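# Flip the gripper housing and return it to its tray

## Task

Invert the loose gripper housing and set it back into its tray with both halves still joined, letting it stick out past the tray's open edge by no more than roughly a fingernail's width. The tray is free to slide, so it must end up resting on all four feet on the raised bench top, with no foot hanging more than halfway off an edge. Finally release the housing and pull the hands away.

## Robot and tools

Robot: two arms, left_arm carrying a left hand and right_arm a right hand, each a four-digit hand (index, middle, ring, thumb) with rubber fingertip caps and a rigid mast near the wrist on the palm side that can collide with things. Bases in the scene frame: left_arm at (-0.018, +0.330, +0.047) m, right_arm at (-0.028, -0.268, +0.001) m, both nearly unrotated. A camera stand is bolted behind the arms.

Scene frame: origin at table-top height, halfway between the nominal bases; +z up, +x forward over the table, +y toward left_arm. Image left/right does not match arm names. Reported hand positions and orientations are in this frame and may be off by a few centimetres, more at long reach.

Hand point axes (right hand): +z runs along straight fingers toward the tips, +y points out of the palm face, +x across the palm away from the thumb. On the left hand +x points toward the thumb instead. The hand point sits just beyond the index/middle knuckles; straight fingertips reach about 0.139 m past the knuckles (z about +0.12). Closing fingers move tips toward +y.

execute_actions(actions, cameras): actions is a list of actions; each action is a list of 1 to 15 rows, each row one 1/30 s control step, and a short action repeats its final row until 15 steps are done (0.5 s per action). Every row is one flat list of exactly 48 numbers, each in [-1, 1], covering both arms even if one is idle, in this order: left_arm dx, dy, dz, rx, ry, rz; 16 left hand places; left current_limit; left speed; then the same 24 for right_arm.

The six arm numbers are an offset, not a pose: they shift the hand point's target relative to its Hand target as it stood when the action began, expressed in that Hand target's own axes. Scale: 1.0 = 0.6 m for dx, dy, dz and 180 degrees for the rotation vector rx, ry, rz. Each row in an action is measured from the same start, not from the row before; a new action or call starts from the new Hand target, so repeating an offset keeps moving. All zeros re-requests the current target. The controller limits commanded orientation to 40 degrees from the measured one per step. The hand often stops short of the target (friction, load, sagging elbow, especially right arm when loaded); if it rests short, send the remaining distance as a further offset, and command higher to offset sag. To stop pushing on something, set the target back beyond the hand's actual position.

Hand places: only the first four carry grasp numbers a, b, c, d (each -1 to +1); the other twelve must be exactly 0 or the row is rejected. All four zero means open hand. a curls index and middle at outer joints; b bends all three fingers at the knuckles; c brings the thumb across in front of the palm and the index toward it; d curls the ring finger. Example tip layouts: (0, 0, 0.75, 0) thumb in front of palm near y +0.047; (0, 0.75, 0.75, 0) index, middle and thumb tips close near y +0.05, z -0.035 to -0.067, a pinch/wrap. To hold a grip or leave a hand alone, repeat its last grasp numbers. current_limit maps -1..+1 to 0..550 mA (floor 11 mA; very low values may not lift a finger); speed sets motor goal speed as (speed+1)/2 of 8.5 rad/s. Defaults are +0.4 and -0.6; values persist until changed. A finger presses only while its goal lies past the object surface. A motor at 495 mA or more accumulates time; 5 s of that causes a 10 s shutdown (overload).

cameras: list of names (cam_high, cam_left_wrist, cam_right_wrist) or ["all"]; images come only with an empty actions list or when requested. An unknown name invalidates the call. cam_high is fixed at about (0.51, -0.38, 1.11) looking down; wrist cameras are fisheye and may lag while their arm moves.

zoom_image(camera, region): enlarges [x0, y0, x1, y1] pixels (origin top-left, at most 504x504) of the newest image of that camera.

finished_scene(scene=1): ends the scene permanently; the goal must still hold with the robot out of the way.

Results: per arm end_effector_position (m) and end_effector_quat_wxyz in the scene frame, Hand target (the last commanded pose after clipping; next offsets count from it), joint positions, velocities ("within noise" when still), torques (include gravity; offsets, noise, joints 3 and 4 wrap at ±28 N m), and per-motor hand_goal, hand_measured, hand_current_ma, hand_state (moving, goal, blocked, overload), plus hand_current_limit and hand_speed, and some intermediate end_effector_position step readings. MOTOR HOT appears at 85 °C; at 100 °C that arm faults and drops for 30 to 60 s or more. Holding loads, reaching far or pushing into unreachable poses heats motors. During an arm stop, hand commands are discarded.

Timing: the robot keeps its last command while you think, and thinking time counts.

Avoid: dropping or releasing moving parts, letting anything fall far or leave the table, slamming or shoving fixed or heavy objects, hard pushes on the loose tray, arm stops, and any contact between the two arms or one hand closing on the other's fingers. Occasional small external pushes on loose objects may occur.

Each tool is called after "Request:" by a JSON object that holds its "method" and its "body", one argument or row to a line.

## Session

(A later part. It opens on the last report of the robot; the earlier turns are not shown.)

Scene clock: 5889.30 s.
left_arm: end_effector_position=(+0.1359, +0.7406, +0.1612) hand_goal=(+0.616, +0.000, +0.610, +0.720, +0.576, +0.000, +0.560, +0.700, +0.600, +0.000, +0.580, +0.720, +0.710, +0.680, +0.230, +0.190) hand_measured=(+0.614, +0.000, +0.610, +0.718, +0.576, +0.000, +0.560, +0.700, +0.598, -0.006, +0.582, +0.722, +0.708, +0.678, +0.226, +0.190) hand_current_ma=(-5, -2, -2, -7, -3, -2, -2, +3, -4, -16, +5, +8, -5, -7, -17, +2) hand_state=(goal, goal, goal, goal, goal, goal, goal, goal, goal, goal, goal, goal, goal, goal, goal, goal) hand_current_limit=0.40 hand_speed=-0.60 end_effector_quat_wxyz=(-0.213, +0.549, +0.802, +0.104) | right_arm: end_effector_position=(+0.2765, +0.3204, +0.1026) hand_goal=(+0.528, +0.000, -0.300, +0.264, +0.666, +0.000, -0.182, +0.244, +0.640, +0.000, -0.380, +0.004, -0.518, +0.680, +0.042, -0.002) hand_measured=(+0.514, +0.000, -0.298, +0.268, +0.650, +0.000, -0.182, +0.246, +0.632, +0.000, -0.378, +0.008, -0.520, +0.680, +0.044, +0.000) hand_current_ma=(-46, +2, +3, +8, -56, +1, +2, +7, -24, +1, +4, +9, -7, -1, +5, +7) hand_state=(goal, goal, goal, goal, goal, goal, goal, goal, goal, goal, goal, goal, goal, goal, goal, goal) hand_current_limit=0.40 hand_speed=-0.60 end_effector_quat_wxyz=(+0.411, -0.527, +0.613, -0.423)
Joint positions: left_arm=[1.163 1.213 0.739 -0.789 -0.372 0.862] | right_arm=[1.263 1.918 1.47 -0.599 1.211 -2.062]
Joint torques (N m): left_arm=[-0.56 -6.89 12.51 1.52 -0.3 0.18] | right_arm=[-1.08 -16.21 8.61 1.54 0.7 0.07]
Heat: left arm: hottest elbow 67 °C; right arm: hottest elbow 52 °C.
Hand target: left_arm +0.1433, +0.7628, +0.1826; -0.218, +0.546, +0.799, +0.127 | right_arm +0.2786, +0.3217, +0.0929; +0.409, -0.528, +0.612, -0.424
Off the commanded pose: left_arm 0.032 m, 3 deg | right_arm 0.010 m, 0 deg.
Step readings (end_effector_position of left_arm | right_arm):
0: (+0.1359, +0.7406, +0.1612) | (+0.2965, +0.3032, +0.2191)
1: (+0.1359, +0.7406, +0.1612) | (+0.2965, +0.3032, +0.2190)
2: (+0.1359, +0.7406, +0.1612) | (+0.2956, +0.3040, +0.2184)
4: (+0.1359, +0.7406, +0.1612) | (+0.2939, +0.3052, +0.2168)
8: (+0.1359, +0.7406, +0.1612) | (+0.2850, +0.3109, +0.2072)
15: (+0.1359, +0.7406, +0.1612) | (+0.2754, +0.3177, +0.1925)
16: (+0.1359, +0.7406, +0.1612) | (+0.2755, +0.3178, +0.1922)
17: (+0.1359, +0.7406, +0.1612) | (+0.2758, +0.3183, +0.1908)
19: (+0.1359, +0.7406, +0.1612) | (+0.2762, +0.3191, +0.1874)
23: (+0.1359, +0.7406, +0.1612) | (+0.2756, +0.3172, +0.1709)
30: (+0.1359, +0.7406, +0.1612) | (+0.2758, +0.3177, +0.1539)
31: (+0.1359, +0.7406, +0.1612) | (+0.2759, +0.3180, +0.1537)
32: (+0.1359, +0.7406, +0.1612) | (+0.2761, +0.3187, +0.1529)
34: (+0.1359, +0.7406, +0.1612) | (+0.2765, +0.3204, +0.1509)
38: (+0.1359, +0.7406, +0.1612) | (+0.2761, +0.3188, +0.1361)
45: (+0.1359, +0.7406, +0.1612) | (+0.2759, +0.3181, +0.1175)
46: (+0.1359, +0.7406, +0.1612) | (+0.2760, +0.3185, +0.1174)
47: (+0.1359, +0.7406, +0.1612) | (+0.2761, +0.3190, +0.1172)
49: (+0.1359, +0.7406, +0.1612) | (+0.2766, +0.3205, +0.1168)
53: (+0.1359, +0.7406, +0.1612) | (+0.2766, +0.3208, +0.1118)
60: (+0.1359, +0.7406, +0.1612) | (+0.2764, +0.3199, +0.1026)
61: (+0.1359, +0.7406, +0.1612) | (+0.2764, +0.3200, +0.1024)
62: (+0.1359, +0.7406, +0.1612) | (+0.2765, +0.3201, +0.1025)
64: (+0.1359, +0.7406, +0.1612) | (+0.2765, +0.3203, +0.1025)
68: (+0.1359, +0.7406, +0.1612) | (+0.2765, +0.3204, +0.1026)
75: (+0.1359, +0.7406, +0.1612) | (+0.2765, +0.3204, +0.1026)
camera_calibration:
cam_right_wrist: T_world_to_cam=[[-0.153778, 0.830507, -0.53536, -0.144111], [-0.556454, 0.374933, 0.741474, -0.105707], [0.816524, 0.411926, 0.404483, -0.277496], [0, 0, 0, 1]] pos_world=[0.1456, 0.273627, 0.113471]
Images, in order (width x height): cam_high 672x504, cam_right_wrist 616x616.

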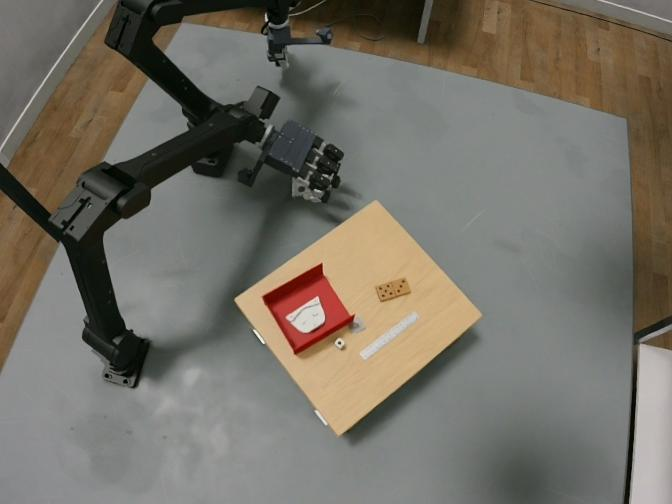

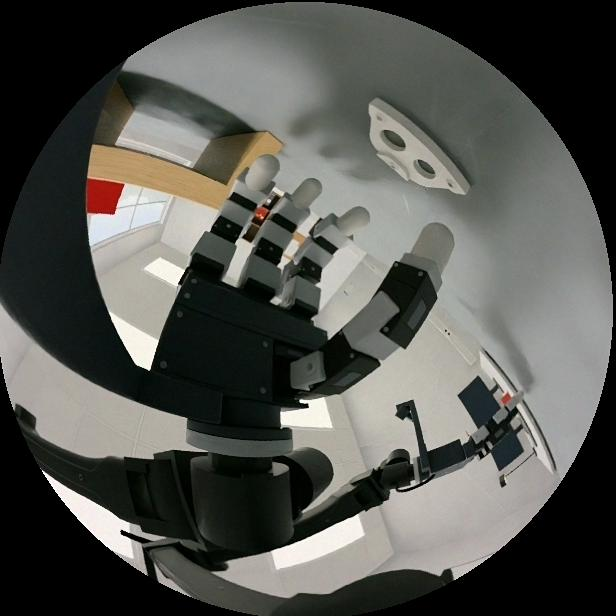

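Request:
{"method": "execute_actions", "body": {
  "actions": [
    [[0,0,0,0,0,0,0,0.1,0,0,0,0,0,0,0,0,0,0,0,0,0,0,0.4,-0.6,0.0025,0.042,0.0138,0,0,0,0.47,0.05,0.75,0.6,0,0,0,0,0,0,0,0,0,0,0,0,0.4,-0.6]],
    [[0,0,0,0,0,0,0,0.1,0,0,0,0,0,0,0,0,0,0,0,0,0,0,0.4,-0.6,0.0014,0.022,0.0075,0,0,0,0.47,0.05,0.75,0.6,0,0,0,0,0,0,0,0,0,0,0,0,0.4,-0.6]],
    [[0,0,0,0,0,0,0,0.1,0,0,0,0,0,0,0,0,0,0,0,0,0,0,0.4,-0.6,0,0,0,0,0,0,0.47,0.05,0.75,0.6,0,0,0,0,0,0,0,0,0,0,0,0,0.4,-0.6]]
  ],
  "cameras": ["cam_right_wrist"]
}}

Request:
{"method": "zoom_image", "body": {
  "camera": "cam_right_wrist",
  "region": [340, 80, 520, 260]
}}

Scene clock: 5902.70 s.
left_arm: end_effector_position=(+0.1359, +0.7406, +0.1612) hand_goal=(+0.616, +0.000, +0.610, +0.720, +0.576, +0.000, +0.560, +0.700, +0.600, +0.000, +0.580, +0.720, +0.710, +0.680, +0.230, +0.190) hand_measured=(+0.614, +0.000, +0.610, +0.718, +0.576, +0.000, +0.560, +0.700, +0.598, -0.006, +0.582, +0.722, +0.708, +0.678, +0.226, +0.190) hand_current_ma=(-5, -2, -2, -7, -3, -2, -2, +3, -4, -16, +5, +8, -5, -7, -17, +2) hand_state=(goal, goal, goal, goal, goal, goal, goal, goal, goal, goal, goal, goal, goal, goal, goal, goal) hand_current_limit=0.40 hand_speed=-0.60 end_effector_quat_wxyz=(-0.213, +0.549, +0.802, +0.104) | right_arm: end_effector_position=(+0.2769, +0.3218, +0.0649) hand_goal=(+0.528, +0.000, -0.300, +0.264, +0.666, +0.000, -0.182, +0.244, +0.640, +0.000, -0.380, +0.004, -0.518, +0.680, +0.042, -0.002) hand_measured=(+0.514, +0.000, -0.298, +0.268, +0.650, +0.000, -0.182, +0.246, +0.632, +0.000, -0.378, +0.008, -0.522, +0.680, +0.044, -0.002) hand_current_ma=(-46, +2, +3, +8, -56, +1, +2, +7, -24, +1, +4, +9, -9, -1, +5, +2) hand_state=(goal, goal, goal, goal, goal, goal, goal, goal, goal, goal, goal, goal, goal, goal, goal, goal) hand_current_limit=0.40 hand_speed=-0.60 end_effector_quat_wxyz=(+0.413, -0.525, +0.613, -0.421)
Joint positions: left_arm=[1.163 1.213 0.739 -0.789 -0.372 0.862] | right_arm=[1.263 1.965 1.432 -0.507 1.211 -2.063]
Joint torques (N m): left_arm=[-0.62 -6.53 12.49 1.63 -0.29 0.15] | right_arm=[-1.32 -16.03 8.08 1.5 0.7 0.05]
Heat: left arm: hottest elbow 67 °C; right arm: hottest elbow 53 °C.
Hand target: left_arm +0.1433, +0.7628, +0.1826; -0.218, +0.546, +0.799, +0.127 | right_arm +0.2789, +0.3213, +0.0523; +0.409, -0.528, +0.612, -0.424
Off the commanded pose: left_arm 0.032 m, 3 deg | right_arm 0.013 m, 1 deg.
Step readings (end_effector_position of left_arm | right_arm):
0: (+0.1359, +0.7406, +0.1612) | (+0.2765, +0.3204, +0.1026)
1: (+0.1359, +0.7406, +0.1612) | (+0.2766, +0.3206, +0.1027)
2: (+0.1359, +0.7406, +0.1612) | (+0.2767, +0.3210, +0.1021)
4: (+0.1359, +0.7406, +0.1612) | (+0.2770, +0.3219, +0.0999)
8: (+0.1359, +0.7406, +0.1612) | (+0.2767, +0.3212, +0.0880)
15: (+0.1359, +0.7406, +0.1612) | (+0.2762, +0.3191, +0.0720)
16: (+0.1359, +0.7406, +0.1612) | (+0.2762, +0.3193, +0.0721)
17: (+0.1359, +0.7406, +0.1612) | (+0.2764, +0.3199, +0.0722)
19: (+0.1359, +0.7406, +0.1612) | (+0.2769, +0.3218, +0.0731)
23: (+0.1359, +0.7406, +0.1612) | (+0.2772, +0.3228, +0.0712)
30: (+0.1359, +0.7406, +0.1612) | (+0.2768, +0.3215, +0.0648)
31: (+0.1359, +0.7406, +0.1612) | (+0.2769, +0.3217, +0.0649)
32: (+0.1359, +0.7406, +0.1612) | (+0.2769, +0.3218, +0.0649)
34: (+0.1359, +0.7406, +0.1612) | (+0.2769, +0.3218, +0.0649)
38: (+0.1359, +0.7406, +0.1612) | (+0.2769, +0.3218, +0.0649)
45: (+0.1359, +0.7406, +0.1612) | (+0.2769, +0.3218, +0.0649)
camera_calibration:
cam_right_wrist: T_world_to_cam=[[-0.152895, 0.833663, -0.530687, -0.166858], [-0.557777, 0.370493, 0.742711, -0.0763511], [0.815787, 0.409562, 0.408352, -0.262322], [0, 0, 0, 1]] pos_world=[0.1459, 0.274828, 0.075277]
Images, in order (width x height): cam_right_wrist 616x616.

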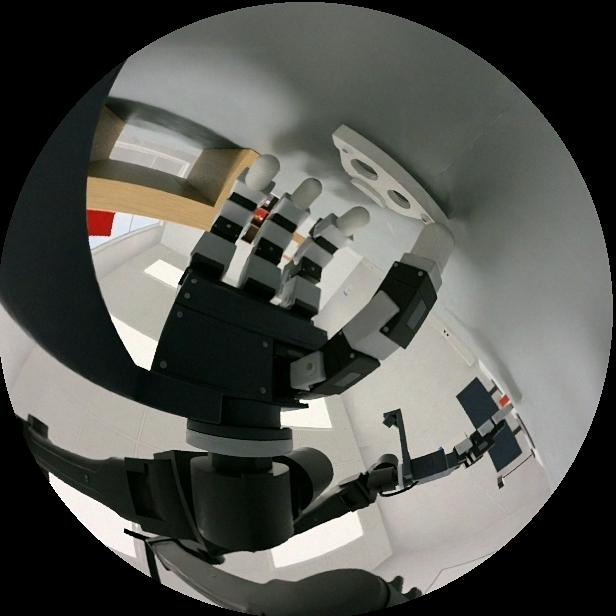

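Scaled by 2.800 from the camera's 616x616 image, which has a finer 880x880 frame.

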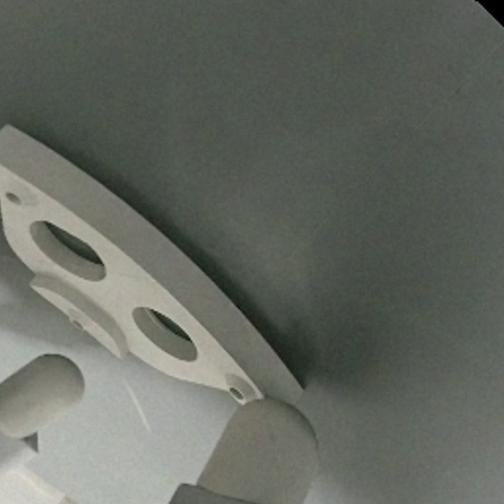

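Request:
{"method": "execute_actions", "body": {
  "actions": [
    [[0,0,0,0,0,0,0,0.1,0,0,0,0,0,0,0,0,0,0,0,0,0,0,0.4,-0.6,0.0006,0.0105,0.0035,0,0,0,0.47,0.05,0.75,0.6,0,0,0,0,0,0,0,0,0,0,0,0,0.4,-0.6]],
    [[0,0,0,0,0,0,0,0.1,0,0,0,0,0,0,0,0,0,0,0,0,0,0,0.4,-0.6,0,-0.0052,0.0159,0,0,0,0.47,0.05,0.75,0.6,0,0,0,0,0,0,0,0,0,0,0,0,0.4,-0.6]],
    [[0,0,0,0,0,0,0,0.1,0,0,0,0,0,0,0,0,0,0,0,0,0,0,0.4,-0.6,0,-0.0052,0.0159,0,0,0,0.47,0.05,0.75,0.6,0,0,0,0,0,0,0,0,0,0,0,0,0.4,-0.6]]
  ],
  "cameras": ["cam_high","cam_right_wrist"]
}}

Request:
{"method": "zoom_image", "body": {
  "camera": "cam_right_wrist",
  "region": [340, 80, 520, 260]
}}

Request:
{"method": "zoom_image", "body": {
  "camera": "cam_high",
  "region": [250, 120, 360, 210]
}}

Scene clock: 5915.67 s.
left_arm: end_effector_position=(+0.1359, +0.7406, +0.1612) hand_goal=(+0.616, +0.000, +0.610, +0.720, +0.576, +0.000, +0.560, +0.700, +0.600, +0.000, +0.580, +0.720, +0.710, +0.680, +0.230, +0.190) hand_measured=(+0.614, +0.000, +0.610, +0.718, +0.576, +0.000, +0.560, +0.700, +0.598, -0.006, +0.582, +0.722, +0.708, +0.678, +0.226, +0.190) hand_current_ma=(-5, -2, -2, -7, -3, -2, -2, +3, -4, -16, +5, +8, -5, -7, -17, +2) hand_state=(goal, goal, goal, goal, goal, goal, goal, goal, goal, goal, goal, goal, goal, goal, goal, goal) hand_current_limit=0.40 hand_speed=-0.60 end_effector_quat_wxyz=(-0.213, +0.549, +0.802, +0.104) | right_arm: end_effector_position=(+0.2874, +0.3229, +0.0621) hand_goal=(+0.528, +0.000, -0.300, +0.264, +0.666, +0.000, -0.182, +0.244, +0.640, +0.000, -0.380, +0.004, -0.518, +0.680, +0.042, -0.002) hand_measured=(+0.514, +0.000, -0.298, +0.268, +0.650, +0.000, -0.182, +0.246, +0.632, +0.000, -0.378, +0.008, -0.516, +0.680, +0.058, +0.002) hand_current_ma=(-46, +2, +3, +8, -56, +1, +2, +7, -24, +1, +4, +9, +7, +0, +66, +16) hand_state=(goal, goal, goal, goal, goal, goal, goal, goal, goal, goal, goal, goal, goal, goal, goal, goal) hand_current_limit=0.40 hand_speed=-0.60 end_effector_quat_wxyz=(+0.415, -0.520, +0.620, -0.415)
Joint positions: left_arm=[1.163 1.213 0.739 -0.789 -0.372 0.862] | right_arm=[1.245 1.971 1.432 -0.473 1.196 -2.074]
Joint torques (N m): left_arm=[-0.44 -6.65 12.37 1.4 -0.29 0.19] | right_arm=[-2.02 -15.21 9.09 1.2 0.71 -0.07]
Heat: left arm: hottest elbow 67 °C; right arm: hottest elbow 51 °C.
Hand target: left_arm +0.1433, +0.7628, +0.1826; -0.218, +0.546, +0.799, +0.127 | right_arm +0.2988, +0.3192, +0.0458; +0.409, -0.528, +0.612, -0.424
Off the commanded pose: left_arm 0.032 m, 3 deg | right_arm 0.020 m, 2 deg.
joint sent to its limit (right arm) — joint 6 (wrist roll), lower limit. The joint targets still meet the commanded pose.
Step readings (end_effector_position of left_arm | right_arm):
0: (+0.1359, +0.7406, +0.1612) | (+0.2769, +0.3218, +0.0649)
1: (+0.1359, +0.7406, +0.1612) | (+0.2769, +0.3218, +0.0649)
2: (+0.1359, +0.7406, +0.1612) | (+0.2770, +0.3221, +0.0650)
4: (+0.1359, +0.7406, +0.1612) | (+0.2772, +0.3227, +0.0647)
8: (+0.1359, +0.7406, +0.1612) | (+0.2775, +0.3237, +0.0645)
15: (+0.1359, +0.7406, +0.1612) | (+0.2776, +0.3241, +0.0640)
16: (+0.1359, +0.7406, +0.1612) | (+0.2776, +0.3243, +0.0641)
17: (+0.1359, +0.7406, +0.1612) | (+0.2776, +0.3247, +0.0642)
19: (+0.1359, +0.7406, +0.1612) | (+0.2782, +0.3254, +0.0636)
23: (+0.1359, +0.7406, +0.1612) | (+0.2812, +0.3253, +0.0635)
30: (+0.1359, +0.7406, +0.1612) | (+0.2845, +0.3241, +0.0632)
31: (+0.1359, +0.7406, +0.1612) | (+0.2844, +0.3242, +0.0632)
32: (+0.1359, +0.7406, +0.1612) | (+0.2845, +0.3241, +0.0628)
34: (+0.1359, +0.7406, +0.1612) | (+0.2851, +0.3239, +0.0625)
38: (+0.1359, +0.7406, +0.1612) | (+0.2870, +0.3231, +0.0621)
45: (+0.1359, +0.7406, +0.1612) | (+0.2874, +0.3229, +0.0621)
camera_calibration:
cam_right_wrist: T_world_to_cam=[[-0.149594, 0.844987, -0.513438, -0.173277], [-0.551492, 0.359695, 0.752646, -0.0678277], [0.820657, 0.395749, 0.412195, -0.267389], [0, 0, 0, 1]] pos_world=[0.156107, 0.276633, 0.0722997]
Images, in order (width x height): cam_high 672x504, cam_right_wrist 616x616.

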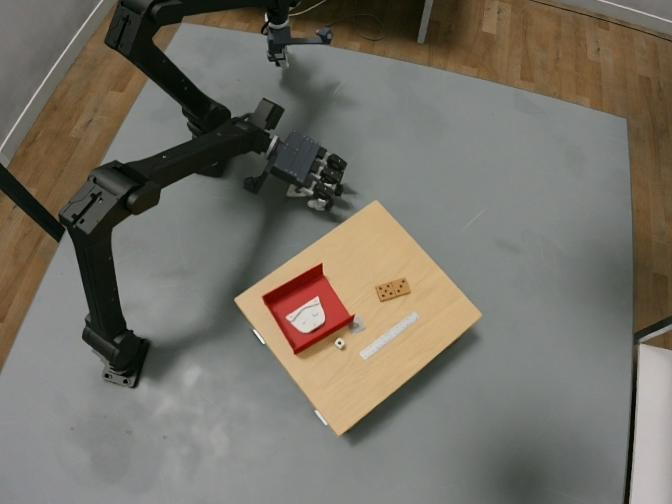

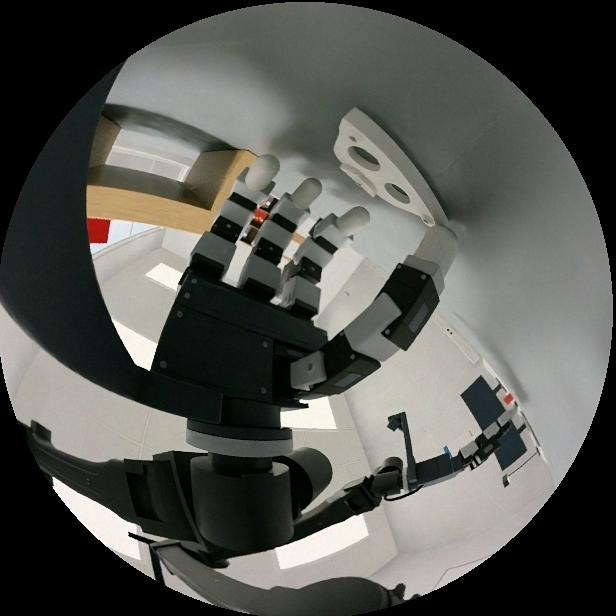

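Scaled by 2.800 from the camera's 616x616 image, which has a finer 880x880 frame.

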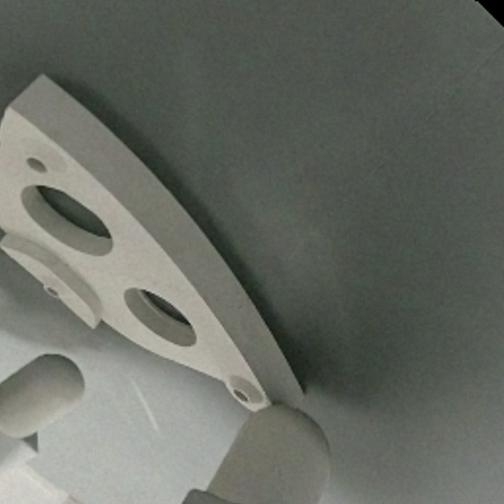

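Scaled by 4.582 from the camera's 672x504 image, which has a finer 960x720 frame.

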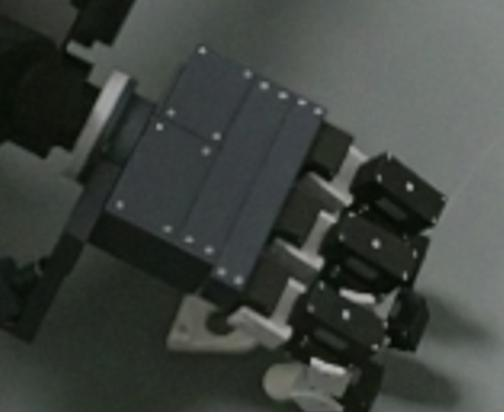

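Request:
{"method": "execute_actions", "body": {
  "actions": [
    [[0,0,0,0,0,0,0,0.1,0,0,0,0,0,0,0,0,0,0,0,0,0,0,0.4,-0.6,0,-0.0052,0.0159,0,0,0,0.47,0.05,0.75,0.6,0,0,0,0,0,0,0,0,0,0,0,0,0.4,-0.6]],
    [[0,0,0,0,0,0,0,0.1,0,0,0,0,0,0,0,0,0,0,0,0,0,0,0.4,-0.6,0,-0.0052,0.0159,0,0,0,0.47,0.05,0.75,0.6,0,0,0,0,0,0,0,0,0,0,0,0,0.4,-0.6]]
  ],
  "cameras": ["cam_high","cam_right_wrist"]
}}

Request:
{"method": "zoom_image", "body": {
  "camera": "cam_right_wrist",
  "region": [340, 80, 520, 260]
}}

Scene clock: 5921.23 s.
left_arm: end_effector_position=(+0.1359, +0.7406, +0.1612) hand_goal=(+0.616, +0.000, +0.610, +0.720, +0.576, +0.000, +0.560, +0.700, +0.600, +0.000, +0.580, +0.720, +0.710, +0.680, +0.230, +0.190) hand_measured=(+0.614, +0.000, +0.610, +0.718, +0.576, +0.000, +0.560, +0.700, +0.598, -0.006, +0.582, +0.722, +0.708, +0.678, +0.226, +0.190) hand_current_ma=(-5, -2, -2, -7, -3, -2, -2, +3, -4, -16, +5, +8, -5, -7, -17, +2) hand_state=(goal, goal, goal, goal, goal, goal, goal, goal, goal, goal, goal, goal, goal, goal, goal, goal) hand_current_limit=0.40 hand_speed=-0.60 end_effector_quat_wxyz=(-0.213, +0.549, +0.802, +0.104) | right_arm: end_effector_position=(+0.3083, +0.3148, +0.0611) hand_goal=(+0.528, +0.000, -0.300, +0.264, +0.666, +0.000, -0.182, +0.244, +0.640, +0.000, -0.380, +0.004, -0.518, +0.680, +0.042, -0.002) hand_measured=(+0.514, +0.000, -0.298, +0.268, +0.650, +0.000, -0.182, +0.246, +0.632, +0.000, -0.378, +0.008, -0.502, +0.684, +0.074, +0.008) hand_current_ma=(-46, +2, +3, +8, -56, +1, +2, +7, -24, +1, +4, +9, +55, +10, +151, +46) hand_state=(goal, goal, goal, goal, goal, goal, goal, goal, goal, goal, goal, goal, goal, goal, blocked, goal) hand_current_limit=0.40 hand_speed=-0.60 end_effector_quat_wxyz=(+0.408, -0.511, +0.631, -0.417)
Joint positions: left_arm=[1.163 1.213 0.739 -0.789 -0.372 0.862] | right_arm=[1.209 1.976 1.439 -0.473 1.184 -2.074]
Joint torques (N m): left_arm=[-1.08 -6.36 12.7 1.54 -0.29 0.12] | right_arm=[-1.9 -14.62 10.73 0.84 0.76 -0.03]
Heat: left arm: hottest elbow 67 °C; right arm: hottest elbow 51 °C.
Hand target: left_arm +0.1433, +0.7628, +0.1826; -0.218, +0.546, +0.799, +0.127 | right_arm +0.3188, +0.3169, +0.0459; +0.409, -0.528, +0.612, -0.424
Off the commanded pose: left_arm 0.032 m, 3 deg | right_arm 0.019 m, 3 deg.
joint sent to its limit (right arm) — joint 6 (wrist roll), lower limit. The joint targets are off in orientation, not in position.
Step readings (end_effector_position of left_arm | right_arm):
0: (+0.1359, +0.7406, +0.1612) | (+0.2874, +0.3229, +0.0621)
1: (+0.1359, +0.7406, +0.1612) | (+0.2876, +0.3227, +0.0621)
2: (+0.1359, +0.7406, +0.1612) | (+0.2877, +0.3227, +0.0620)
4: (+0.1359, +0.7406, +0.1612) | (+0.2885, +0.3225, +0.0616)
8: (+0.1359, +0.7406, +0.1612) | (+0.2908, +0.3214, +0.0613)
15: (+0.1359, +0.7406, +0.1612) | (+0.2914, +0.3211, +0.0612)
16: (+0.1359, +0.7406, +0.1612) | (+0.2914, +0.3211, +0.0612)
17: (+0.1359, +0.7406, +0.1612) | (+0.2915, +0.3211, +0.0611)
19: (+0.1359, +0.7406, +0.1612) | (+0.2924, +0.3212, +0.0613)
23: (+0.1359, +0.7406, +0.1612) | (+0.2994, +0.3184, +0.0612)
30: (+0.1359, +0.7406, +0.1612) | (+0.3083, +0.3148, +0.0611)
camera_calibration:
cam_right_wrist: T_world_to_cam=[[-0.128568, 0.852268, -0.507059, -0.173066], [-0.533703, 0.371481, 0.759712, -0.0623062], [0.835842, 0.368294, 0.407098, -0.276659], [0, 0, 0, 1]] pos_world=[0.175739, 0.272536, 0.0722073]
Images, in order (width x height): cam_high 672x504, cam_right_wrist 616x616.

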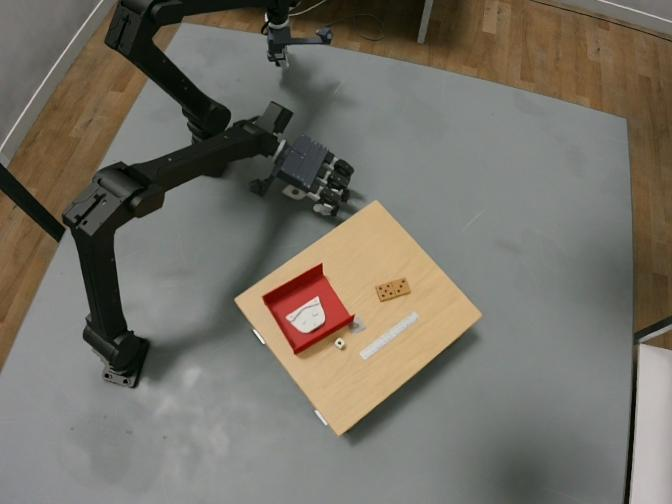

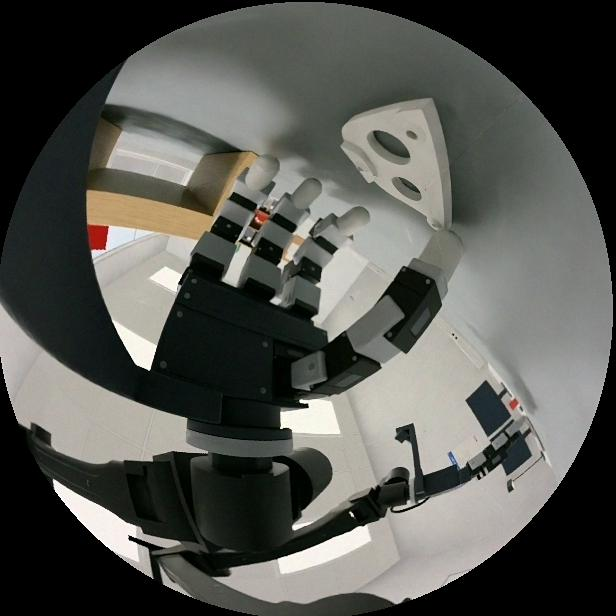

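Scaled by 2.800 from the camera's 616x616 image, which has a finer 880x880 frame.

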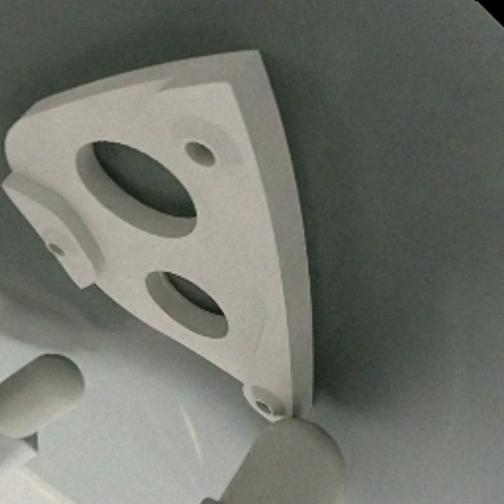

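Request:
{"method": "execute_actions", "body": {
  "actions": [
    [[0,0,0,0,0,0,0,0.1,0,0,0,0,0,0,0,0,0,0,0,0,0,0,0.4,-0.6,-0.0021,-0.0368,-0.0219,0,0,0,0.47,0.05,0.75,0.6,0,0,0,0,0,0,0,0,0,0,0,0,0.4,-0.6]],
    [[0,0,0,0,0,0,0,0.1,0,0,0,0,0,0,0,0,0,0,0,0,0,0,0.4,-0.6,-0.0021,-0.0368,-0.0219,0,0,0,0.47,0.05,0.75,0.6,0,0,0,0,0,0,0,0,0,0,0,0,0.4,-0.6]],
    [[0,0,0,0,0,0,0,0.1,0,0,0,0,0,0,0,0,0,0,0,0,0,0,0.4,-0.6,0.0258,0.0045,-0.0185,0.0021,0.037,0.0119,0.47,0.05,0.75,0.6,0,0,0,0,0,0,0,0,0,0,0,0,0.4,-0.6]],
    [[0,0,0,0,0,0,0,0.1,0,0,0,0,0,0,0,0,0,0,0,0,0,0,0.4,-0.6,0.0282,0.0047,-0.0147,0.0021,0.037,0.0119,0.47,0.05,0.75,0.6,0,0,0,0,0,0,0,0,0,0,0,0,0.4,-0.6]],
    [[0,0,0,0,0,0,0,0.1,0,0,0,0,0,0,0,0,0,0,0,0,0,0,0.4,-0.6,0.0298,0.0036,-0.0113,0.0021,0.037,0.0119,0.47,0.05,0.75,0.6,0,0,0,0,0,0,0,0,0,0,0,0,0.4,-0.6]],
    [[0,0,0,0,0,0,0,0.1,0,0,0,0,0,0,0,0,0,0,0,0,0,0,0.4,-0.6,0,0,0,0,0,0,0.47,0.05,0.75,0.6,0,0,0,0,0,0,0,0,0,0,0,0,0.4,-0.6]]
  ],
  "cameras": ["cam_high","cam_right_wrist"]
}}

Request:
{"method": "zoom_image", "body": {
  "camera": "cam_right_wrist",
  "region": [340, 80, 520, 260]
}}

Scene clock: 5943.57 s.
left_arm: end_effector_position=(+0.1359, +0.7406, +0.1612) hand_goal=(+0.616, +0.000, +0.610, +0.720, +0.576, +0.000, +0.560, +0.700, +0.600, +0.000, +0.580, +0.720, +0.710, +0.680, +0.230, +0.190) hand_measured=(+0.614, +0.000, +0.610, +0.718, +0.576, +0.000, +0.560, +0.700, +0.598, -0.006, +0.582, +0.722, +0.708, +0.678, +0.226, +0.190) hand_current_ma=(-5, -2, -2, -7, -3, -2, -2, +3, -4, -16, +5, +8, -5, -7, -17, +2) hand_state=(goal, goal, goal, goal, goal, goal, goal, goal, goal, goal, goal, goal, goal, goal, goal, goal) hand_current_limit=0.40 hand_speed=-0.60 end_effector_quat_wxyz=(-0.213, +0.549, +0.802, +0.104) | right_arm: end_effector_position=(+0.2687, +0.2605, +0.0908) hand_goal=(+0.528, +0.000, -0.300, +0.264, +0.666, +0.000, -0.182, +0.244, +0.640, +0.000, -0.380, +0.004, -0.518, +0.680, +0.042, -0.002) hand_measured=(+0.514, +0.000, -0.298, +0.268, +0.650, +0.000, -0.182, +0.246, +0.632, +0.000, -0.378, +0.008, -0.516, +0.682, +0.044, +0.000) hand_current_ma=(-46, +2, +3, +8, -56, +1, +2, +7, -24, +1, +4, +9, +3, +6, +6, +7) hand_state=(goal, goal, goal, goal, goal, goal, goal, goal, goal, goal, goal, goal, goal, goal, goal, goal) hand_current_limit=0.40 hand_speed=-0.60 end_effector_quat_wxyz=(+0.322, -0.419, +0.694, -0.489)
Joint positions: left_arm=[1.163 1.213 0.739 -0.789 -0.372 0.862] | right_arm=[1.263 2.076 1.703 -1.668 1.21 -1.033]
Joint torques (N m): left_arm=[-1.26 -6.83 12.45 1.62 -0.28 0.13] | right_arm=[-0.32 -16.44 11.08 -1.22 0.66 0.17]
Heat: left arm: hottest elbow 67 °C; right arm: hottest elbow 52 °C.
Hand target: left_arm +0.1433, +0.7628, +0.1826; -0.218, +0.546, +0.799, +0.127 | right_arm +0.2687, +0.2753, +0.0941; +0.324, -0.407, +0.698, -0.492
Off the commanded pose: left_arm 0.032 m, 3 deg | right_arm 0.015 m, 1 deg.
joint sent to its limit (right arm) — joint 4 (wrist pitch), lower limit. The joint targets still meet the commanded pose.
Step readings (end_effector_position of left_arm | right_arm):
0: (+0.1359, +0.7406, +0.1612) | (+0.3083, +0.3148, +0.0611)
1: (+0.1359, +0.7406, +0.1612) | (+0.3083, +0.3148, +0.0611)
2: (+0.1359, +0.7406, +0.1612) | (+0.3083, +0.3148, +0.0614)
4: (+0.1359, +0.7406, +0.1612) | (+0.3081, +0.3139, +0.0618)
8: (+0.1359, +0.7406, +0.1612) | (+0.3068, +0.3090, +0.0599)
15: (+0.1359, +0.7406, +0.1612) | (+0.3063, +0.3070, +0.0592)
16: (+0.1359, +0.7406, +0.1612) | (+0.3062, +0.3067, +0.0591)
17: (+0.1359, +0.7406, +0.1612) | (+0.3060, +0.3057, +0.0587)
19: (+0.1359, +0.7406, +0.1612) | (+0.3053, +0.3030, +0.0579)
23: (+0.1359, +0.7406, +0.1612) | (+0.3040, +0.2988, +0.0564)
30: (+0.1359, +0.7406, +0.1612) | (+0.3037, +0.2975, +0.0590)
31: (+0.1359, +0.7406, +0.1612) | (+0.3038, +0.2972, +0.0596)
32: (+0.1359, +0.7406, +0.1612) | (+0.3033, +0.2952, +0.0605)
34: (+0.1359, +0.7406, +0.1612) | (+0.3017, +0.2894, +0.0625)
38: (+0.1359, +0.7406, +0.1612) | (+0.2949, +0.2813, +0.0635)
45: (+0.1359, +0.7406, +0.1612) | (+0.2896, +0.2821, +0.0703)
46: (+0.1359, +0.7406, +0.1612) | (+0.2896, +0.2826, +0.0717)
47: (+0.1359, +0.7406, +0.1612) | (+0.2895, +0.2817, +0.0735)
49: (+0.1359, +0.7406, +0.1612) | (+0.2870, +0.2776, +0.0755)
53: (+0.1359, +0.7406, +0.1612) | (+0.2814, +0.2670, +0.0765)
60: (+0.1359, +0.7406, +0.1612) | (+0.2796, +0.2687, +0.0912)
61: (+0.1359, +0.7406, +0.1612) | (+0.2796, +0.2696, +0.0928)
62: (+0.1359, +0.7406, +0.1612) | (+0.2787, +0.2695, +0.0942)
64: (+0.1359, +0.7406, +0.1612) | (+0.2746, +0.2662, +0.0948)
68: (+0.1359, +0.7406, +0.1612) | (+0.2679, +0.2558, +0.0922)
75: (+0.1359, +0.7406, +0.1612) | (+0.2664, +0.2559, +0.0878)
76: (+0.1359, +0.7406, +0.1612) | (+0.2665, +0.2562, +0.0877)
77: (+0.1359, +0.7406, +0.1612) | (+0.2665, +0.2564, +0.0876)
79: (+0.1359, +0.7406, +0.1612) | (+0.2667, +0.2570, +0.0878)
83: (+0.1359, +0.7406, +0.1612) | (+0.2674, +0.2583, +0.0886)
90: (+0.1359, +0.7406, +0.1612) | (+0.2684, +0.2601, +0.0906)
camera_calibration:
cam_right_wrist: T_world_to_cam=[[0.130134, 0.825485, -0.549218, -0.175517], [-0.381792, 0.552934, 0.740607, -0.17204], [0.915041, 0.113309, 0.387119, -0.188658], [0, 0, 0, 1]] pos_world=[0.129787, 0.26139, 0.10405]
Images, in order (width x height): cam_high 672x504, cam_right_wrist 616x616.

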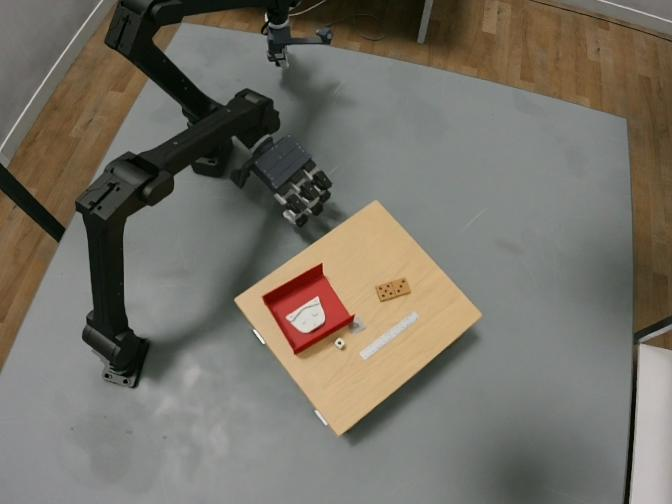

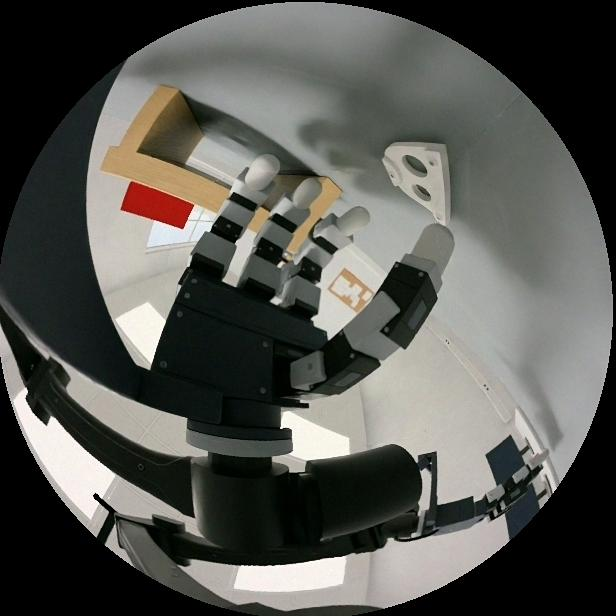

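Scaled by 2.800 from the camera's 616x616 image, which has a finer 880x880 frame.

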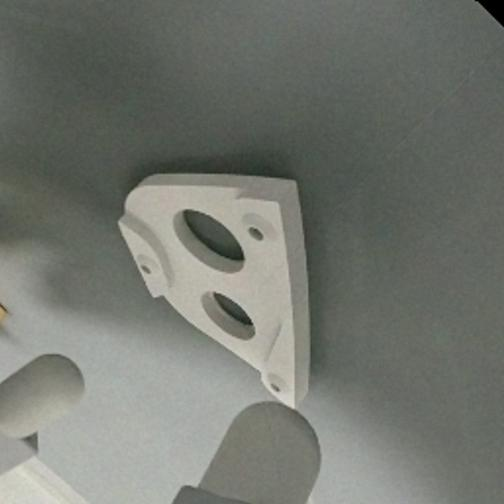

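Request:
{"method": "execute_actions", "body": {
  "actions": [
    [[0,0,0,0,0,0,0,0.1,0,0,0,0,0,0,0,0,0,0,0,0,0,0,0.4,-0.6,0.0258,0.0028,-0.0131,0,0,0,0.47,0.05,0.75,0.6,0,0,0,0,0,0,0,0,0,0,0,0,0.4,-0.6]],
    [[0,0,0,0,0,0,0,0.1,0,0,0,0,0,0,0,0,0,0,0,0,0,0,0.4,-0.6,0.0017,0.0317,0.0102,0,0,0,0.47,0.05,0.75,0.6,0,0,0,0,0,0,0,0,0,0,0,0,0.4,-0.6]],
    [[0,0,0,0,0,0,0,0.1,0,0,0,0,0,0,0,0,0,0,0,0,0,0,0.4,-0.6,0.0009,0.017,0.0055,0,0,0,0.47,0.05,0.75,0.6,0,0,0,0,0,0,0,0,0,0,0,0,0.4,-0.6]]
  ],
  "cameras": ["cam_high","cam_right_wrist"]
}}

Request:
{"method": "zoom_image", "body": {
  "camera": "cam_right_wrist",
  "region": [340, 80, 520, 260]
}}

Request:
{"method": "zoom_image", "body": {
  "camera": "cam_high",
  "region": [230, 120, 340, 210]
}}

Scene clock: 5968.33 s.
left_arm: end_effector_position=(+0.1359, +0.7406, +0.1612) hand_goal=(+0.616, +0.000, +0.610, +0.720, +0.576, +0.000, +0.560, +0.700, +0.600, +0.000, +0.580, +0.720, +0.710, +0.680, +0.230, +0.190) hand_measured=(+0.614, +0.000, +0.610, +0.718, +0.576, +0.000, +0.560, +0.700, +0.598, -0.006, +0.582, +0.722, +0.708, +0.678, +0.226, +0.190) hand_current_ma=(-5, -2, -2, -7, -3, -2, -2, +3, -4, -16, +5, +8, -5, -7, -17, +2) hand_state=(goal, goal, goal, goal, goal, goal, goal, goal, goal, goal, goal, goal, goal, goal, goal, goal) hand_current_limit=0.40 hand_speed=-0.60 end_effector_quat_wxyz=(-0.213, +0.549, +0.802, +0.104) | right_arm: end_effector_position=(+0.2580, +0.2677, +0.0738) hand_goal=(+0.528, +0.000, -0.300, +0.264, +0.666, +0.000, -0.182, +0.244, +0.640, +0.000, -0.380, +0.004, -0.518, +0.680, +0.042, -0.002) hand_measured=(+0.514, +0.000, -0.298, +0.268, +0.650, +0.000, -0.182, +0.246, +0.632, +0.000, -0.378, +0.008, -0.516, +0.682, +0.044, +0.000) hand_current_ma=(-46, +2, +3, +8, -56, +1, +2, +7, -24, +1, +4, +9, +3, +6, +6, +7) hand_state=(goal, goal, goal, goal, goal, goal, goal, goal, goal, goal, goal, goal, goal, goal, goal, goal) hand_current_limit=0.40 hand_speed=-0.60 end_effector_quat_wxyz=(+0.333, -0.406, +0.703, -0.480)
Joint positions: left_arm=[1.163 1.213 0.739 -0.789 -0.372 0.862] | right_arm=[1.285 2.102 1.693 -1.668 1.2 -0.951]
Joint torques (N m): left_arm=[-0.79 -5.89 12.56 1.42 -0.32 0.14] | right_arm=[-0.38 -17.26 7.1 -1.29 0.64 0.21]
Heat: left arm: hottest elbow 67 °C; right arm: hottest elbow 54 °C.
Hand target: left_arm +0.1433, +0.7628, +0.1826; -0.218, +0.546, +0.799, +0.127 | right_arm +0.2545, +0.2653, +0.0635; +0.325, -0.407, +0.698, -0.492
Off the commanded pose: left_arm 0.032 m, 3 deg | right_arm 0.011 m, 2 deg.
joint sent to its limit (right arm) — joint 4 (wrist pitch), lower limit. The joint targets still meet the commanded pose.
Step readings (end_effector_position of left_arm | right_arm):
0: (+0.1359, +0.7406, +0.1612) | (+0.2687, +0.2605, +0.0908)
1: (+0.1359, +0.7406, +0.1612) | (+0.2684, +0.2606, +0.0907)
2: (+0.1359, +0.7406, +0.1612) | (+0.2675, +0.2612, +0.0906)
4: (+0.1359, +0.7406, +0.1612) | (+0.2663, +0.2620, +0.0903)
8: (+0.1359, +0.7406, +0.1612) | (+0.2617, +0.2652, +0.0902)
15: (+0.1359, +0.7406, +0.1612) | (+0.2565, +0.2664, +0.0884)
16: (+0.1359, +0.7406, +0.1612) | (+0.2565, +0.2664, +0.0883)
17: (+0.1359, +0.7406, +0.1612) | (+0.2566, +0.2665, +0.0883)
19: (+0.1359, +0.7406, +0.1612) | (+0.2568, +0.2668, +0.0882)
23: (+0.1359, +0.7406, +0.1612) | (+0.2571, +0.2668, +0.0877)
30: (+0.1359, +0.7406, +0.1612) | (+0.2575, +0.2674, +0.0872)
31: (+0.1359, +0.7406, +0.1612) | (+0.2576, +0.2674, +0.0870)
32: (+0.1359, +0.7406, +0.1612) | (+0.2577, +0.2675, +0.0866)
34: (+0.1359, +0.7406, +0.1612) | (+0.2578, +0.2677, +0.0852)
38: (+0.1359, +0.7406, +0.1612) | (+0.2580, +0.2678, +0.0793)
45: (+0.1359, +0.7406, +0.1612) | (+0.2580, +0.2676, +0.0737)
camera_calibration:
cam_right_wrist: T_world_to_cam=[[0.145628, 0.844568, -0.515265, -0.200991], [-0.387974, 0.527851, 0.755546, -0.160365], [0.910093, 0.0898812, 0.40454, -0.166849], [0, 0, 0, 1]] pos_world=[0.1189, 0.269396, 0.0850964]
Images, in order (width x height): cam_high 672x504, cam_right_wrist 616x616.

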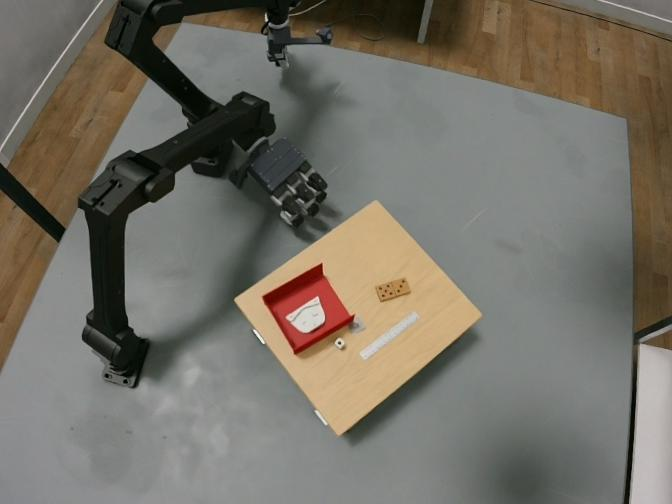

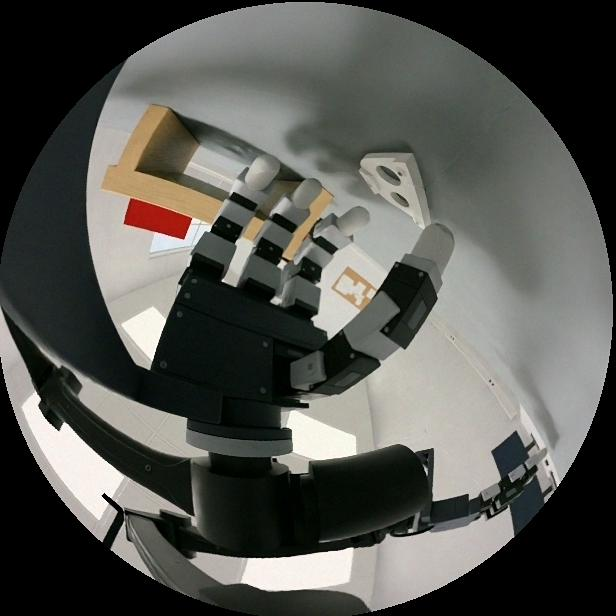

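Scaled by 2.800 from the camera's 616x616 image, which has a finer 880x880 frame.

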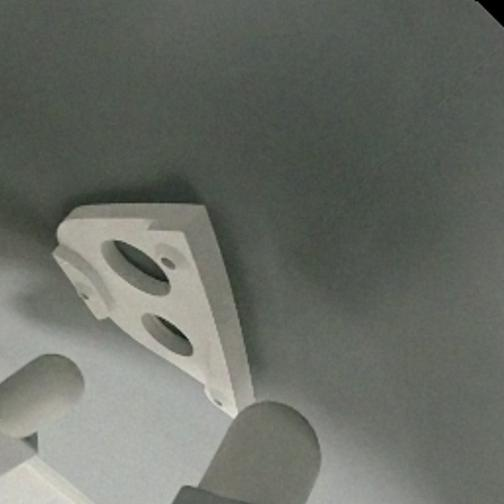

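Scaled by 4.582 from the camera's 672x504 image, which has a finer 960x720 frame.

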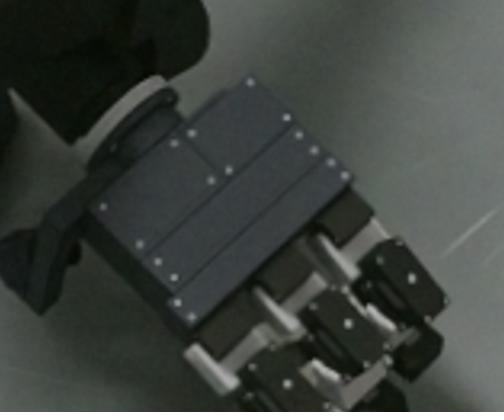

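Request:
{"method": "execute_actions", "body": {
  "actions": [
    [[0,0,0,0,0,0,0,0.1,0,0,0,0,0,0,0,0,0,0,0,0,0,0,0.4,-0.6,0.0245,-0.0025,0.0038,0,0,0,0.47,0.05,0.75,0.6,0,0,0,0,0,0,0,0,0,0,0,0,0.4,-0.6]],
    [[0,0,0,0,0,0,0,0.1,0,0,0,0,0,0,0,0,0,0,0,0,0,0,0.4,-0.6,0.0012,0.0222,0.0071,0,0,0,0.47,0.05,0.75,0.6,0,0,0,0,0,0,0,0,0,0,0,0,0.4,-0.6]],
    [[0,0,0,0,0,0,0,0.1,0,0,0,0,0,0,0,0,0,0,0,0,0,0,0.4,-0.6,0,0,0,0,0,0,0.47,0.05,0.75,0.6,0,0,0,0,0,0,0,0,0,0,0,0,0.4,-0.6]]
  ],
  "cameras": ["cam_right_wrist"]
}}

Request:
{"method": "zoom_image", "body": {
  "camera": "cam_right_wrist",
  "region": [340, 80, 520, 260]
}}

Scene clock: 5980.50 s.
left_arm: end_effector_position=(+0.1359, +0.7406, +0.1612) hand_goal=(+0.616, +0.000, +0.610, +0.720, +0.576, +0.000, +0.560, +0.700, +0.600, +0.000, +0.580, +0.720, +0.710, +0.680, +0.230, +0.190) hand_measured=(+0.614, +0.000, +0.610, +0.718, +0.576, +0.000, +0.560, +0.700, +0.598, -0.006, +0.582, +0.722, +0.708, +0.678, +0.226, +0.190) hand_current_ma=(-5, -2, -2, -7, -3, -2, -2, +3, -4, -16, +5, +8, -5, -7, -17, +2) hand_state=(goal, goal, goal, goal, goal, goal, goal, goal, goal, goal, goal, goal, goal, goal, goal, goal) hand_current_limit=0.40 hand_speed=-0.60 end_effector_quat_wxyz=(-0.213, +0.549, +0.802, +0.104) | right_arm: end_effector_position=(+0.2539, +0.2517, +0.0576) hand_goal=(+0.528, +0.000, -0.300, +0.264, +0.666, +0.000, -0.182, +0.244, +0.640, +0.000, -0.380, +0.004, -0.518, +0.680, +0.042, -0.002) hand_measured=(+0.514, +0.000, -0.298, +0.268, +0.650, +0.000, -0.182, +0.246, +0.632, +0.000, -0.378, +0.008, -0.516, +0.682, +0.044, +0.000) hand_current_ma=(-46, +2, +3, +8, -56, +1, +2, +7, -24, +1, +4, +9, +2, +6, +6, +7) hand_state=(goal, goal, goal, goal, goal, goal, goal, goal, goal, goal, goal, goal, goal, goal, goal, goal) hand_current_limit=0.40 hand_speed=-0.60 end_effector_quat_wxyz=(+0.327, -0.404, +0.701, -0.489)
Joint positions: left_arm=[1.163 1.213 0.739 -0.789 -0.372 0.862] | right_arm=[1.286 2.102 1.638 -1.668 1.197 -0.91]
Joint torques (N m): left_arm=[-1.2 -7.06 12.38 1.52 -0.24 0.14] | right_arm=[-0.32 -17.03 6.72 -1.06 0.63 0.19]
Heat: left arm: hottest elbow 68 °C; right arm: hottest elbow 53 °C.
Hand target: left_arm +0.1433, +0.7628, +0.1826; -0.218, +0.546, +0.799, +0.127 | right_arm +0.2500, +0.2511, +0.0494; +0.325, -0.407, +0.698, -0.492
Off the commanded pose: left_arm 0.032 m, 3 deg | right_arm 0.009 m, 1 deg.
Step readings (end_effector_position of left_arm | right_arm):
0: (+0.1359, +0.7406, +0.1612) | (+0.2580, +0.2677, +0.0738)
1: (+0.1359, +0.7406, +0.1612) | (+0.2580, +0.2675, +0.0736)
2: (+0.1359, +0.7406, +0.1612) | (+0.2578, +0.2664, +0.0725)
4: (+0.1359, +0.7406, +0.1612) | (+0.2568, +0.2623, +0.0686)
8: (+0.1359, +0.7406, +0.1612) | (+0.2539, +0.2514, +0.0585)
15: (+0.1359, +0.7406, +0.1612) | (+0.2536, +0.2499, +0.0571)
16: (+0.1359, +0.7406, +0.1612) | (+0.2537, +0.2500, +0.0571)
17: (+0.1359, +0.7406, +0.1612) | (+0.2537, +0.2501, +0.0571)
19: (+0.1359, +0.7406, +0.1612) | (+0.2537, +0.2505, +0.0572)
23: (+0.1359, +0.7406, +0.1612) | (+0.2538, +0.2510, +0.0574)
30: (+0.1359, +0.7406, +0.1612) | (+0.2538, +0.2515, +0.0575)
31: (+0.1359, +0.7406, +0.1612) | (+0.2539, +0.2515, +0.0575)
32: (+0.1359, +0.7406, +0.1612) | (+0.2539, +0.2516, +0.0575)
34: (+0.1359, +0.7406, +0.1612) | (+0.2539, +0.2516, +0.0576)
38: (+0.1359, +0.7406, +0.1612) | (+0.2539, +0.2517, +0.0576)
45: (+0.1359, +0.7406, +0.1612) | (+0.2539, +0.2517, +0.0576)
camera_calibration:
cam_right_wrist: T_world_to_cam=[[0.157105, 0.833315, -0.530003, -0.194556], [-0.381634, 0.546205, 0.745665, -0.146904], [0.910864, 0.0851192, 0.403833, -0.154153], [0, 0, 0, 1]] pos_world=[0.114915, 0.255488, 0.0686774]
Images, in order (width x height): cam_right_wrist 616x616.

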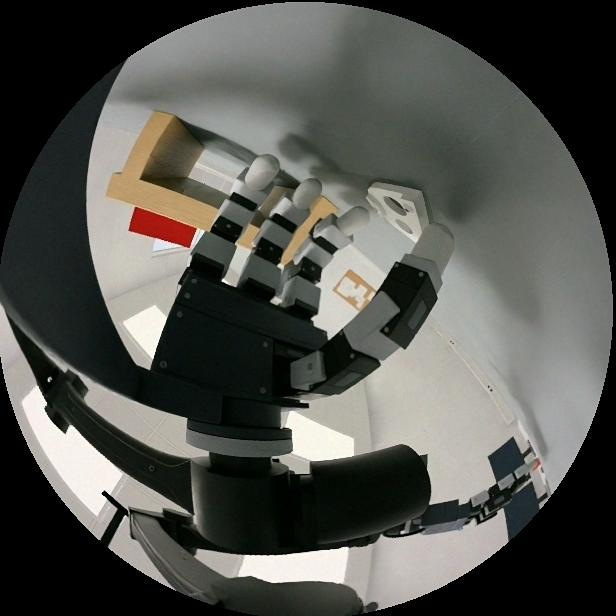

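Scaled by 2.800 from the camera's 616x616 image, which has a finer 880x880 frame.

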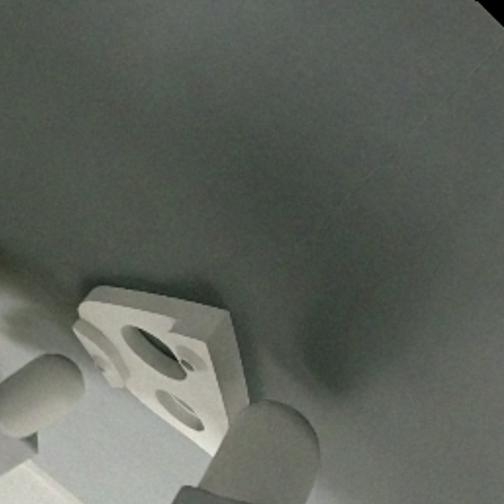

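Request:
{"method": "execute_actions", "body": {
  "actions": [
    [[0,0,0,0,0,0,0,0.1,0,0,0,0,0,0,0,0,0,0,0,0,0,0,0.4,-0.6,0.0065,-0.005,0.0147,0,0,0,0.47,0.05,0.75,0.6,0,0,0,0,0,0,0,0,0,0,0,0,0.4,-0.6]],
    [[0,0,0,0,0,0,0,0.1,0,0,0,0,0,0,0,0,0,0,0,0,0,0,0.4,-0.6,0.0065,-0.005,0.0147,0,0,0,0.47,0.05,0.75,0.6,0,0,0,0,0,0,0,0,0,0,0,0,0.4,-0.6]]
  ],
  "cameras": ["cam_right_wrist"]
}}

Request:
{"method": "zoom_image", "body": {
  "camera": "cam_right_wrist",
  "region": [340, 80, 520, 260]
}}

Scene clock: 5988.37 s.
left_arm: end_effector_position=(+0.1359, +0.7406, +0.1612) hand_goal=(+0.616, +0.000, +0.610, +0.720, +0.576, +0.000, +0.560, +0.700, +0.600, +0.000, +0.580, +0.720, +0.710, +0.680, +0.230, +0.190) hand_measured=(+0.614, +0.000, +0.610, +0.718, +0.576, +0.000, +0.560, +0.700, +0.598, -0.006, +0.582, +0.722, +0.708, +0.678, +0.226, +0.190) hand_current_ma=(-5, -2, -2, -7, -3, -2, -2, +3, -4, -16, +5, +8, -5, -7, -17, +2) hand_state=(goal, goal, goal, goal, goal, goal, goal, goal, goal, goal, goal, goal, goal, goal, goal, goal) hand_current_limit=0.40 hand_speed=-0.60 end_effector_quat_wxyz=(-0.213, +0.549, +0.802, +0.104) | right_arm: end_effector_position=(+0.2567, +0.2444, +0.0500) hand_goal=(+0.528, +0.000, -0.300, +0.264, +0.666, +0.000, -0.182, +0.244, +0.640, +0.000, -0.380, +0.004, -0.518, +0.680, +0.042, -0.002) hand_measured=(+0.514, +0.000, -0.298, +0.268, +0.650, +0.000, -0.182, +0.246, +0.632, +0.000, -0.378, +0.008, -0.514, +0.680, +0.058, +0.004) hand_current_ma=(-46, +2, +3, +8, -56, +1, +2, +7, -24, +1, +4, +9, +11, +2, +68, +22) hand_state=(goal, goal, goal, goal, goal, goal, goal, goal, goal, goal, goal, goal, goal, goal, goal, goal) hand_current_limit=0.40 hand_speed=-0.60 end_effector_quat_wxyz=(+0.333, -0.405, +0.699, -0.486)
Joint positions: left_arm=[1.163 1.213 0.739 -0.789 -0.372 0.862] | right_arm=[1.279 2.083 1.586 -1.594 1.21 -0.945]
Joint torques (N m): left_arm=[-0.5 -6.24 12.34 1.58 -0.29 0.12] | right_arm=[-1.85 -18.32 5.98 -0.47 0.75 -0.14]
Heat: left arm: hottest elbow 68 °C; right arm: hottest elbow 52 °C.
Hand target: left_arm +0.1433, +0.7628, +0.1826; -0.218, +0.546, +0.799, +0.127 | right_arm +0.2631, +0.2355, +0.0492; +0.324, -0.407, +0.698, -0.492
Off the commanded pose: left_arm 0.032 m, 3 deg | right_arm 0.011 m, 1 deg.
Step readings (end_effector_position of left_arm | right_arm):
0: (+0.1359, +0.7406, +0.1612) | (+0.2539, +0.2517, +0.0576)
1: (+0.1359, +0.7406, +0.1612) | (+0.2539, +0.2515, +0.0575)
2: (+0.1359, +0.7406, +0.1612) | (+0.2538, +0.2508, +0.0567)
4: (+0.1359, +0.7406, +0.1612) | (+0.2537, +0.2494, +0.0545)
8: (+0.1359, +0.7406, +0.1612) | (+0.2533, +0.2467, +0.0508)
15: (+0.1359, +0.7406, +0.1612) | (+0.2538, +0.2476, +0.0504)
16: (+0.1359, +0.7406, +0.1612) | (+0.2538, +0.2476, +0.0503)
17: (+0.1359, +0.7406, +0.1612) | (+0.2542, +0.2474, +0.0501)
19: (+0.1359, +0.7406, +0.1612) | (+0.2544, +0.2469, +0.0503)
23: (+0.1359, +0.7406, +0.1612) | (+0.2559, +0.2448, +0.0500)
30: (+0.1359, +0.7406, +0.1612) | (+0.2566, +0.2446, +0.0501)
camera_calibration:
cam_right_wrist: T_world_to_cam=[[0.151473, 0.83806, -0.52413, -0.19286], [-0.392086, 0.53769, 0.74643, -0.131518], [0.907373, 0.09244, 0.410036, -0.154135], [0, 0, 0, 1]] pos_world=[0.117505, 0.246592, 0.0602857]
Images, in order (width x height): cam_right_wrist 616x616.

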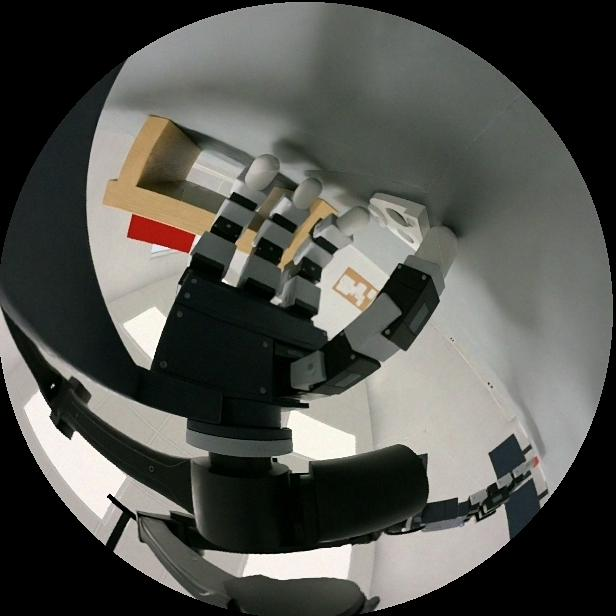

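Scaled by 2.800 from the camera's 616x616 image, which has a finer 880x880 frame.

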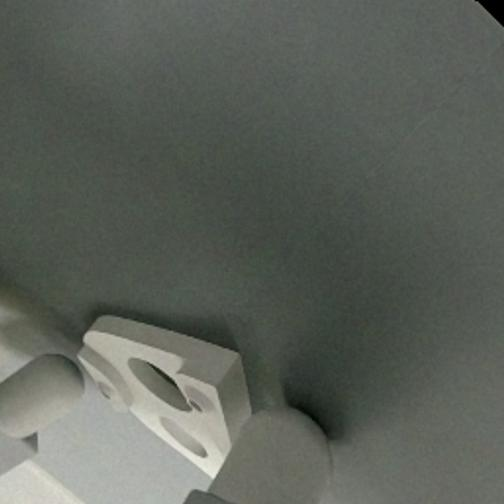

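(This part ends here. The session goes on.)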